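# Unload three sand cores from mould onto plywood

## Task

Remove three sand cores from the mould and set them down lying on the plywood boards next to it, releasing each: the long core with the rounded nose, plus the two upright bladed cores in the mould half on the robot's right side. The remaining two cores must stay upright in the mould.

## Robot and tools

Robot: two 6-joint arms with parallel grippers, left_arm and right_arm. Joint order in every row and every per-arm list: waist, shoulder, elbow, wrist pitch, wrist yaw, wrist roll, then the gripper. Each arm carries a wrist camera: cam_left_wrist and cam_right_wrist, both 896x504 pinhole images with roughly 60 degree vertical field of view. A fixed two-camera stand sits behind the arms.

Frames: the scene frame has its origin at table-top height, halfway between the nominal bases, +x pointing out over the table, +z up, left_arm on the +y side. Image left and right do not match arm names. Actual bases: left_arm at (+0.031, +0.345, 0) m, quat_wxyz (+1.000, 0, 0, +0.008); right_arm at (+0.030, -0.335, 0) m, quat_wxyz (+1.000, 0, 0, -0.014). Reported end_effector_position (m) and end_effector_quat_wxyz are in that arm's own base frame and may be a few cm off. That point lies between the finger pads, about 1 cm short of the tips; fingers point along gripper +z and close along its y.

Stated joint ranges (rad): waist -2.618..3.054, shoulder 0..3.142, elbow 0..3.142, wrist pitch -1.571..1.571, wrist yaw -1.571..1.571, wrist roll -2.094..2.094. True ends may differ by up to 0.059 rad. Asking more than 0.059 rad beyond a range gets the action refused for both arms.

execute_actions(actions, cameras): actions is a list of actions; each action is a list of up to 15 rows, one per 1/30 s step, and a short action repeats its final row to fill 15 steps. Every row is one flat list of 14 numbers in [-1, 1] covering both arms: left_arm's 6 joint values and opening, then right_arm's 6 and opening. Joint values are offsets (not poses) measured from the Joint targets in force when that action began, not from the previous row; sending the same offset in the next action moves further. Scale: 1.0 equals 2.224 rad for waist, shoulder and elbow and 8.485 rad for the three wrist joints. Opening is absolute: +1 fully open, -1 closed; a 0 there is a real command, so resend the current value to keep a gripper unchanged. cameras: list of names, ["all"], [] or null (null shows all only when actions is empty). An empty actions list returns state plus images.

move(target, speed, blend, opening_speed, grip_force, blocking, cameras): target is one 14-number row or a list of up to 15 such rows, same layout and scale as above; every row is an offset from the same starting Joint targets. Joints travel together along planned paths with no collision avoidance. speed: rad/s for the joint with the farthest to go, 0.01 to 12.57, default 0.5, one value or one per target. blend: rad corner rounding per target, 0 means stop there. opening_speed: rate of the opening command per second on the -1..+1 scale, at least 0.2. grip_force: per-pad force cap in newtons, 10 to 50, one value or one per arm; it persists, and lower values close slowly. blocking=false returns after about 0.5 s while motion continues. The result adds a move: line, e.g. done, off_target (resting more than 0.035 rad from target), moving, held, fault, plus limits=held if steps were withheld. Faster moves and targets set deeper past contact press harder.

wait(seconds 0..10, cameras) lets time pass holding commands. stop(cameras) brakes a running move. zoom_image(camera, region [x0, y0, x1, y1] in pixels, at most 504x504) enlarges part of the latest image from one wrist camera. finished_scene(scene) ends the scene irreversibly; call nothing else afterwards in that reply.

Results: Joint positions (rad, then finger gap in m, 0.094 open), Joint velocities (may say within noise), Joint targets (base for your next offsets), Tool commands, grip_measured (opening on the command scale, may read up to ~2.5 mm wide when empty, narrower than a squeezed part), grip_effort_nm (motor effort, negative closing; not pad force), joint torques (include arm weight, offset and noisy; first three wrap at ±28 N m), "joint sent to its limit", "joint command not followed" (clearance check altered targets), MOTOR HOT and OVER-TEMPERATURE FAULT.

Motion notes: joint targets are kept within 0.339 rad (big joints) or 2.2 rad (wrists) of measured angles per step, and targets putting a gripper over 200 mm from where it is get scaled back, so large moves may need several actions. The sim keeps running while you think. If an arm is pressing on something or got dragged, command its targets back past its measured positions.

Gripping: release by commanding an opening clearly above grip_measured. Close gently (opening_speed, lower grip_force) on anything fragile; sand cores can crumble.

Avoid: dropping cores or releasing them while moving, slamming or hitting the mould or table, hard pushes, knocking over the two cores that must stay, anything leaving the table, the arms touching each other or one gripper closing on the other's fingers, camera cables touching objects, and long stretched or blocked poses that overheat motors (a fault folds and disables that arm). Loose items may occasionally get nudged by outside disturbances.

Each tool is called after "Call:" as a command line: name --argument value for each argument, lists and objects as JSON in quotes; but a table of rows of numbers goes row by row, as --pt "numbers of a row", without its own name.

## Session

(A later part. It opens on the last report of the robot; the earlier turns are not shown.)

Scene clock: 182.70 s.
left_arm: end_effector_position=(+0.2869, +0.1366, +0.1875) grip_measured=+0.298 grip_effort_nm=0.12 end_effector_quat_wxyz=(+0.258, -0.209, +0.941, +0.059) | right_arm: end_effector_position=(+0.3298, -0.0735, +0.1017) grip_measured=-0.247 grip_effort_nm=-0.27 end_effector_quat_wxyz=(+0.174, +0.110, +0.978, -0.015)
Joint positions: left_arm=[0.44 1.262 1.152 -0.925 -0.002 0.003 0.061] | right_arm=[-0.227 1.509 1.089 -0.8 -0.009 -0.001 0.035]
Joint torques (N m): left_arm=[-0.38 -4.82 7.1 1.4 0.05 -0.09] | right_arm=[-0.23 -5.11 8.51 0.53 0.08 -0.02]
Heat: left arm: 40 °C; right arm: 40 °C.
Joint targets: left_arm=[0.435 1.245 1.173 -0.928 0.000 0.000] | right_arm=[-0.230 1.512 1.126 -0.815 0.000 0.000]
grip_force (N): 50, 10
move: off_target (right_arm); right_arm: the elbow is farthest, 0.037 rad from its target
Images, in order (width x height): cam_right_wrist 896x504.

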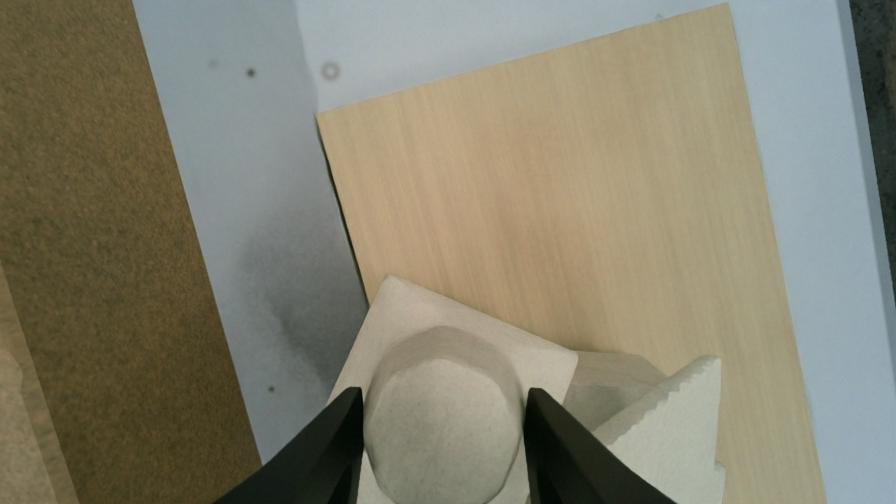

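Call:
move --target '[0,0,0,0,0,0,0.3,0,0.0265,0.0402,0.0083,0,0,-0.7]' --grip_force '[50,40]' --speed 0.2 --cameras '["cam_right_wrist"]'

Call:
move --pt "0 0 0 0 0 0 0.3 0 0.006 -0.0339 0.0105 0 0 -0.35" --pt "0 0 0 0 0 0 0.3 0 -0.0619 -0.1029 0.0107 0 0 -0.35" --grip_force '[50,10]' --speed 0.15 --blend 0.02 --cameras '["cam_right_wrist"]'

Scene clock: 196.10 s.
left_arm: end_effector_position=(+0.2869, +0.1366, +0.1875) grip_measured=+0.298 grip_effort_nm=0.13 end_effector_quat_wxyz=(+0.258, -0.209, +0.941, +0.059) | right_arm: end_effector_position=(+0.3545, -0.0798, +0.1096) grip_measured=-0.275 grip_effort_nm=-0.82 end_effector_quat_wxyz=(+0.190, +0.110, +0.975, -0.019)
Joint positions: left_arm=[0.44 1.262 1.152 -0.925 -0.002 0.003 0.061] | right_arm=[-0.227 1.573 1.17 -0.783 -0.006 -0.001 0.034]
Joint torques (N m): left_arm=[-0.29 -4.83 7.08 1.4 0.03 -0.08] | right_arm=[-0.21 -6.05 9.28 1.08 0.04 -0.03]
Heat: left arm: 40 °C; right arm: 38 °C.
Joint targets: left_arm=[0.435 1.245 1.173 -0.928 0.000 0.000] | right_arm=[-0.230 1.571 1.216 -0.744 0.000 0.000]
grip_force (N): 50, 40
move: off_target (right_arm); right_arm: the elbow is farthest, 0.045 rad from its target
Images, in order (width x height): cam_right_wrist 896x504.

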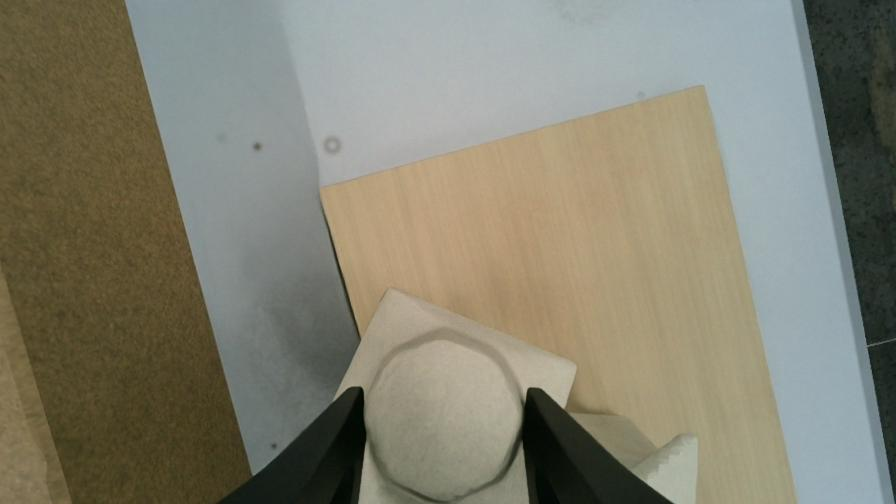

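Scene clock: 198.03 s.
left_arm: end_effector_position=(+0.2869, +0.1366, +0.1875) grip_measured=+0.298 grip_effort_nm=0.13 end_effector_quat_wxyz=(+0.258, -0.209, +0.941, +0.059) | right_arm: end_effector_position=(+0.3393, -0.0763, +0.1013) grip_measured=-0.261 grip_effort_nm=-0.27 end_effector_quat_wxyz=(+0.227, +0.109, +0.968, -0.023)
Joint positions: left_arm=[0.44 1.262 1.152 -0.925 -0.002 0.003 0.061] | right_arm=[-0.227 1.459 0.999 -0.651 -0.006 -0.001 0.035]
Joint torques (N m): left_arm=[-0.31 -4.75 7.01 1.4 0.06 -0.11] | right_arm=[-0.21 -7.16 4.75 0.8 0.05 -0.02]
Heat: left arm: 40 °C; right arm: 38 °C.
Joint targets: left_arm=[0.435 1.245 1.173 -0.928 0.000 0.000] | right_arm=[-0.230 1.433 0.987 -0.654 0.000 0.000]
grip_force (N): 50, 10
move: done
Images, in order (width x height): cam_right_wrist 896x504.

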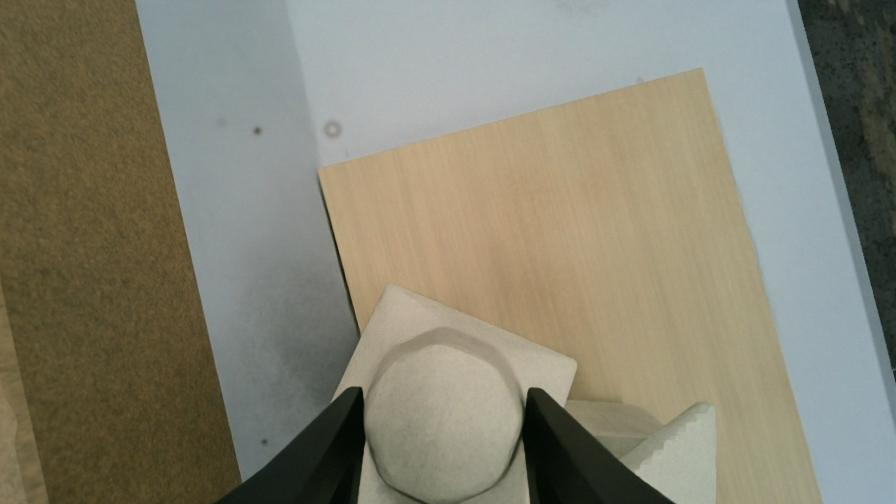

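Call:
move --target '[0,0,0,0,0,0,0.3,0,-0.0719,-0.0733,0.0298,0,0,-0.7]' --grip_force '[50,40]' --speed 0.25

Call:
move --pt "0 0 0 0 0 0 0.3 0 0.02 -0.0512 0.0187 0 0 -0.35" --pt "0 0 0 0 0 0 0.3 0 0.0892 0.0565 -0.0185 0 0 -0.35" --pt "0 0 0 0 0 0 0.3 0 0.1676 0.1712 -0.054 0 0 -0.35" --grip_force '[50,10]' --speed 0.2 --blend 0.03 --cameras '["cam_right_wrist"]'

Scene clock: 214.10 s.
left_arm: end_effector_position=(+0.2869, +0.1366, +0.1875) grip_measured=+0.298 grip_effort_nm=0.13 end_effector_quat_wxyz=(+0.258, -0.209, +0.941, +0.059) | right_arm: end_effector_position=(+0.3327, -0.0748, +0.1074) grip_measured=-0.275 grip_effort_nm=-0.82 end_effector_quat_wxyz=(+0.301, +0.107, +0.947, -0.032)
Joint positions: left_arm=[0.44 1.262 1.152 -0.925 -0.002 0.003 0.061] | right_arm=[-0.227 1.309 0.822 -0.468 -0.006 -0.001 0.034]
Joint torques (N m): left_arm=[-0.28 -4.78 6.95 1.39 0.08 -0.09] | right_arm=[-0.23 -6.94 5.96 1.65 0.05 -0.03]
Heat: left arm: 40 °C; right arm: 38 °C.
Joint targets: left_arm=[0.435 1.245 1.173 -0.928 0.000 0.000] | right_arm=[-0.230 1.273 0.824 -0.401 0.000 0.000]
grip_force (N): 50, 40
move: off_target (right_arm); right_arm: the wrist pitch is farthest, 0.067 rad from its target

Scene clock: 218.47 s.
left_arm: end_effector_position=(+0.2869, +0.1366, +0.1875) grip_measured=+0.298 grip_effort_nm=0.13 end_effector_quat_wxyz=(+0.258, -0.209, +0.941, +0.059) | right_arm: end_effector_position=(+0.3587, -0.0809, +0.0988) grip_measured=-0.258 grip_effort_nm=-0.27 end_effector_quat_wxyz=(+0.173, +0.111, +0.979, -0.017)
Joint positions: left_arm=[0.44 1.262 1.152 -0.925 -0.002 0.003 0.061] | right_arm=[-0.227 1.626 1.194 -0.79 -0.005 -0.001 0.035]
Joint torques (N m): left_arm=[-0.31 -4.83 7.12 1.39 0.03 -0.1] | right_arm=[-0.24 -4.71 6.28 0.03 0.04 -0.03]
Heat: left arm: 41 °C; right arm: 38 °C.
Joint targets: left_arm=[0.435 1.245 1.173 -0.928 0.000 0.000] | right_arm=[-0.230 1.646 1.204 -0.859 0.000 0.000]
grip_force (N): 50, 10
move: off_target (right_arm); right_arm: the wrist pitch is farthest, 0.069 rad from its target
Images, in order (width x height): cam_right_wrist 896x504.

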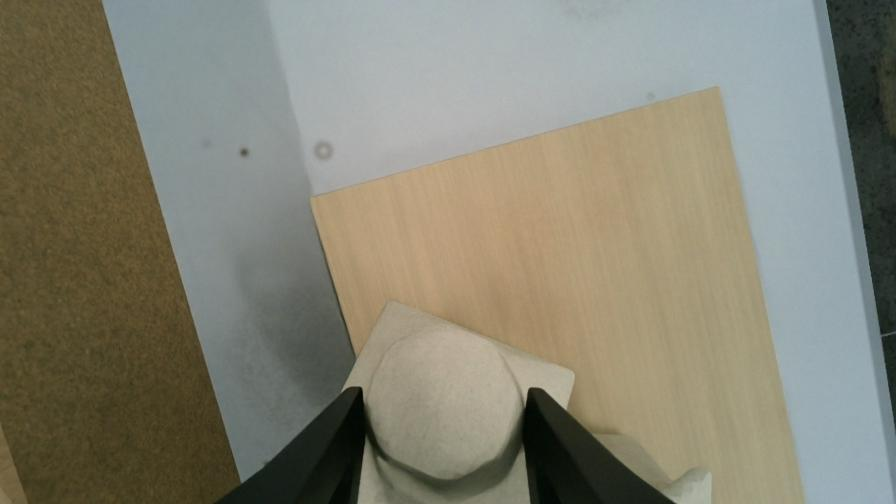

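Call:
move --target '[0,0,0,0,0,0,0.3,0.009,-0.0268,0.0299,0.0089,0,-0.0412,-0.7]' --grip_force '[50,40]' --speed 0.2 --cameras '["cam_right_wrist"]'

Scene clock: 230.40 s.
left_arm: end_effector_position=(+0.2869, +0.1366, +0.1875) grip_measured=+0.298 grip_effort_nm=0.13 end_effector_quat_wxyz=(+0.258, -0.209, +0.941, +0.059) | right_arm: end_effector_position=(+0.3640, -0.0755, +0.1070) grip_measured=-0.276 grip_effort_nm=-0.82 end_effector_quat_wxyz=(+0.175, -0.059, +0.982, -0.042)
Joint positions: left_arm=[0.44 1.262 1.152 -0.925 -0.002 0.003 0.061] | right_arm=[-0.214 1.626 1.223 -0.808 -0.014 -0.332 0.034]
Joint torques (N m): left_arm=[-0.39 -4.72 7.04 1.37 0.02 -0.09] | right_arm=[0.38 -9.52 9.44 0.91 0.13 -0.24]
Heat: left arm: 41 °C; right arm: 37 °C.
Joint targets: left_arm=[0.435 1.245 1.173 -0.928 0.000 0.000] | right_arm=[-0.210 1.586 1.271 -0.783 0.000 -0.350]
grip_force (N): 50, 40
move: off_target (right_arm); right_arm: the elbow is farthest, 0.047 rad from its target
Images, in order (width x height): cam_right_wrist 896x504.

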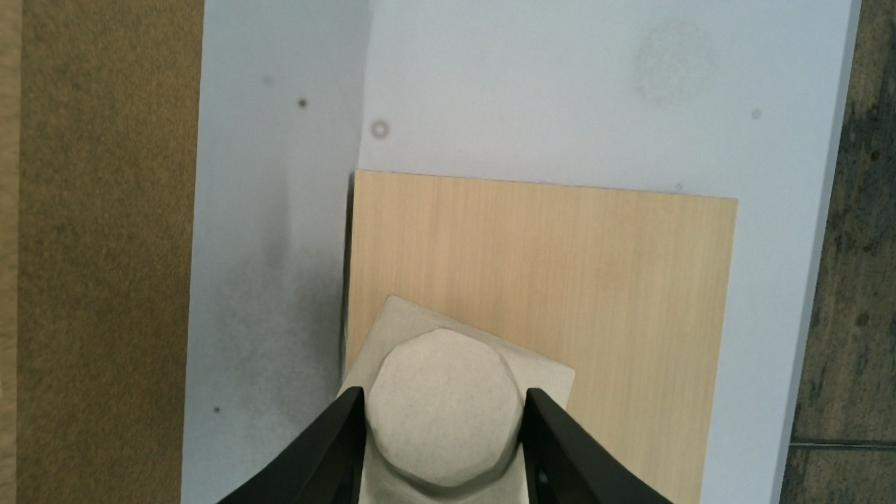

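Call:
move --pt "0 0 0 0 0 0 0.3 -0.009 0.0424 -0.0183 0.0157 0 0 -0.35" --pt "0 0 0 0 0 0 0.3 -0.009 0.0943 -0.003 0.0253 0 0 -0.35" --grip_force '[50,11]' --speed 0.15 --blend 0.03 --cameras '["cam_right_wrist"]'

Scene clock: 238.93 s.
left_arm: end_effector_position=(+0.2869, +0.1366, +0.1875) grip_measured=+0.298 grip_effort_nm=0.13 end_effector_quat_wxyz=(+0.258, -0.209, +0.941, +0.059) | right_arm: end_effector_position=(+0.4249, -0.0892, +0.0863) grip_measured=-0.336 grip_effort_nm=-0.24 end_effector_quat_wxyz=(+0.237, -0.061, +0.968, -0.057)
Joint positions: left_arm=[0.44 1.262 1.152 -0.925 -0.002 0.003 0.061] | right_arm=[-0.218 1.774 1.253 -0.556 -0.021 -0.339 0.031]
Joint torques (N m): left_arm=[-0.32 -4.72 7.15 1.38 0.04 -0.1] | right_arm=[-1.03 -5.87 6.54 0.74 0.2 -0.15]
Heat: left arm: 41 °C; right arm: 37 °C.
Joint targets: left_arm=[0.435 1.245 1.173 -0.928 0.000 0.000] | right_arm=[-0.230 1.796 1.264 -0.569 0.000 -0.350]
grip_force (N): 50, 11
move: done
Images, in order (width x height): cam_right_wrist 896x504.

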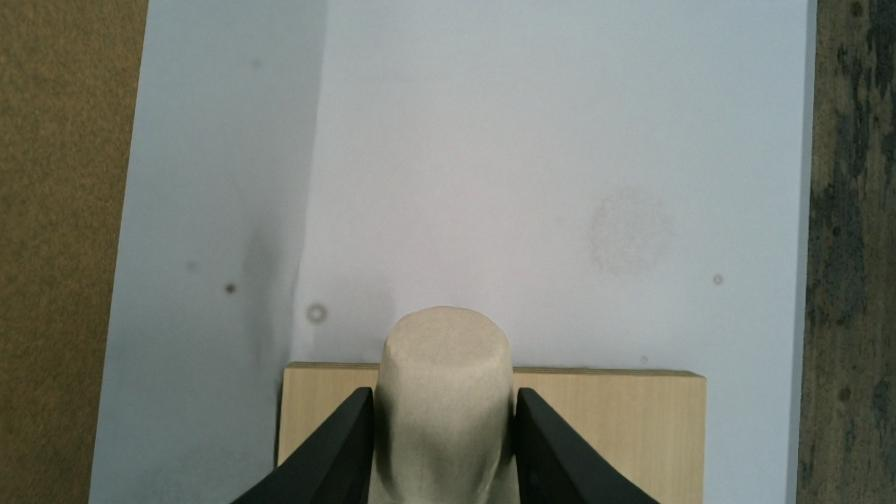

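Call:
move --pt "0 0 0 0 0 0 0.3 0 0.0142 -0.029 0.0114 0 0 -0.4" --pt "0 0 0 0 0 0 0.3 0 0.0286 -0.0495 0.0206 0 0 -0.4" --grip_force '[50,11]' --speed 0.15 --blend 0.03 --cameras '["cam_right_wrist"]'

Scene clock: 245.83 s.
left_arm: end_effector_position=(+0.2869, +0.1366, +0.1875) grip_measured=+0.298 grip_effort_nm=0.13 end_effector_quat_wxyz=(+0.258, -0.209, +0.941, +0.059) | right_arm: end_effector_position=(+0.4604, -0.0955, +0.0804) grip_measured=-0.397 grip_effort_nm=-0.12 end_effector_quat_wxyz=(+0.310, -0.061, +0.946, -0.073)
Joint positions: left_arm=[0.44 1.262 1.152 -0.925 -0.002 0.003 0.061] | right_arm=[-0.219 1.82 1.197 -0.3 -0.032 -0.336 0.028]
Joint torques (N m): left_arm=[-0.25 -4.77 7.1 1.4 0.06 -0.08] | right_arm=[-0.96 -4.89 2.5 0.22 0.26 -0.19]
Heat: left arm: 41 °C; right arm: 36 °C.
Joint targets: left_arm=[0.435 1.245 1.173 -0.928 0.000 0.000] | right_arm=[-0.230 1.860 1.154 -0.394 0.000 -0.350]
grip_force (N): 50, 11
move: off_target (right_arm); right_arm: the wrist pitch is farthest, 0.094 rad from its target
Images, in order (width x height): cam_right_wrist 896x504.

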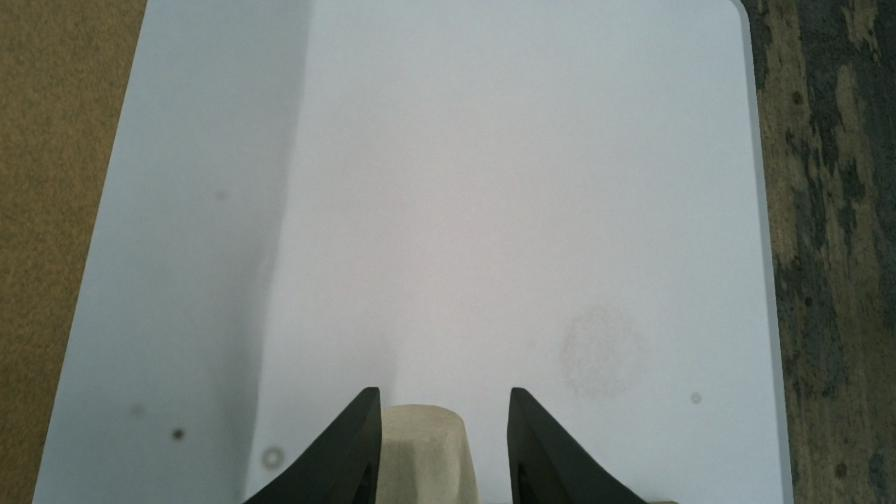

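Call:
move --target '[0,0,0,0,0,0,0.3,0,0,0,0,0,0,-0.1]' --opening_speed 0.3 --cameras '["cam_right_wrist"]'

Scene clock: 249.90 s.
left_arm: end_effector_position=(+0.2869, +0.1366, +0.1875) grip_measured=+0.298 grip_effort_nm=0.12 end_effector_quat_wxyz=(+0.258, -0.209, +0.941, +0.059) | right_arm: end_effector_position=(+0.4565, -0.0964, +0.0742) grip_measured=-0.103 grip_effort_nm=0.19 end_effector_quat_wxyz=(+0.300, -0.059, +0.949, -0.074)
Joint positions: left_arm=[0.44 1.262 1.152 -0.925 -0.002 0.003 0.061] | right_arm=[-0.219 1.825 1.19 -0.306 -0.023 -0.335 0.042]
Joint torques (N m): left_arm=[-0.28 -4.79 7.1 1.39 0.04 -0.1] | right_arm=[-0.96 -5.31 3.04 0.24 0.21 -0.2]
Heat: left arm: 41 °C; right arm: 36 °C.
Joint targets: left_arm=[0.435 1.245 1.173 -0.928 0.000 0.000] | right_arm=[-0.230 1.860 1.154 -0.394 0.000 -0.350]
grip_force (N): 50, 11
move: off_target (right_arm); right_arm: the wrist pitch is farthest, 0.088 rad from its target
Images, in order (width x height): cam_right_wrist 896x504.

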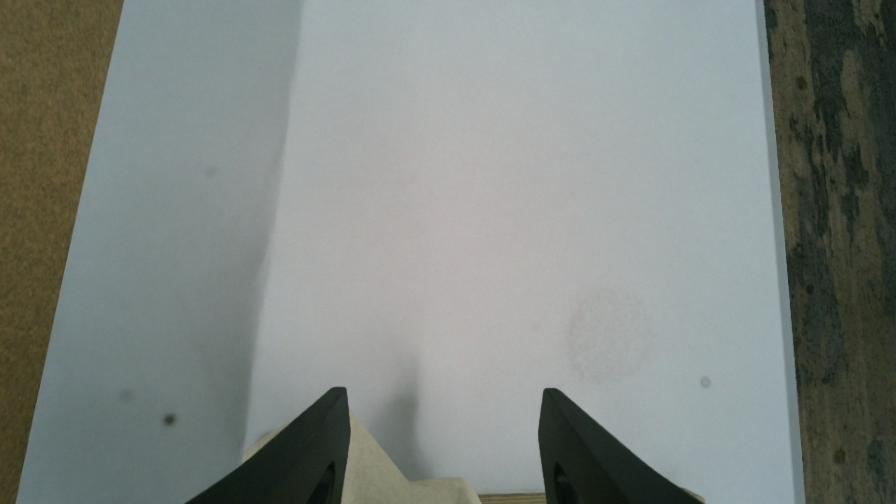

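Call:
move --pt "0 0 0 0 0 0 0.3 0 0 0.08 -0.02 0 0 0.1" --pt "0 0 0 0 0 0 0.3 0 -0.1013 0.1822 -0.0743 0 0.0412 0.1" --speed 0.4 --blend 0.05 --grip_force 50 --cameras '["cam_right_wrist"]'

Scene clock: 256.00 s.
left_arm: end_effector_position=(+0.2869, +0.1366, +0.1875) grip_measured=+0.298 grip_effort_nm=0.13 end_effector_quat_wxyz=(+0.258, -0.209, +0.941, +0.059) | right_arm: end_effector_position=(+0.3888, -0.0860, +0.1831) grip_measured=+0.097 grip_effort_nm=0.18 end_effector_quat_wxyz=(+0.213, +0.104, +0.971, -0.023)
Joint positions: left_arm=[0.44 1.262 1.152 -0.925 -0.002 0.003 0.061] | right_arm=[-0.222 1.657 1.532 -1.013 -0.004 -0.007 0.052]
Joint torques (N m): left_arm=[-0.31 -4.79 7.13 1.38 0.05 -0.08] | right_arm=[-0.68 -8.47 7.84 0.71 0.04 0.06]
Heat: left arm: 41 °C; right arm: 36 °C.
Joint targets: left_arm=[0.435 1.245 1.173 -0.928 0.000 0.000] | right_arm=[-0.229 1.634 1.559 -1.025 0.000 0.000]
move: done
Images, in order (width x height): cam_right_wrist 896x504.

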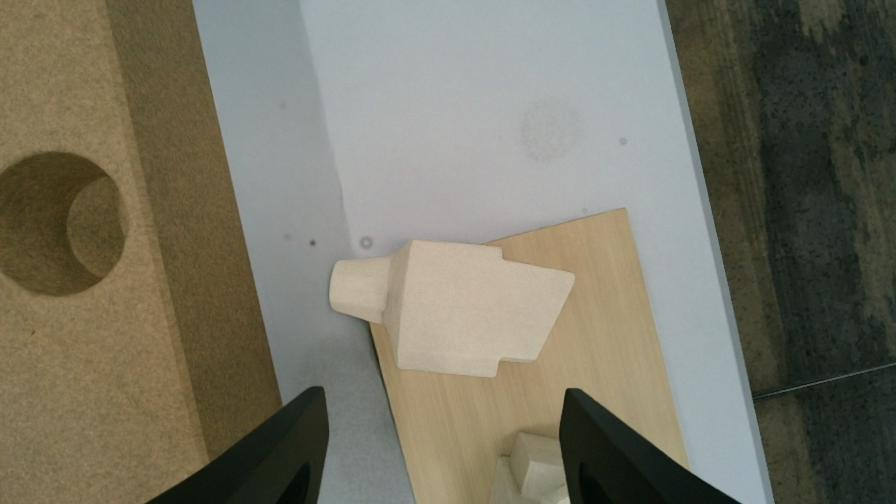

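Call:
finished_scene --scene 2

The scene is finished: the task was done.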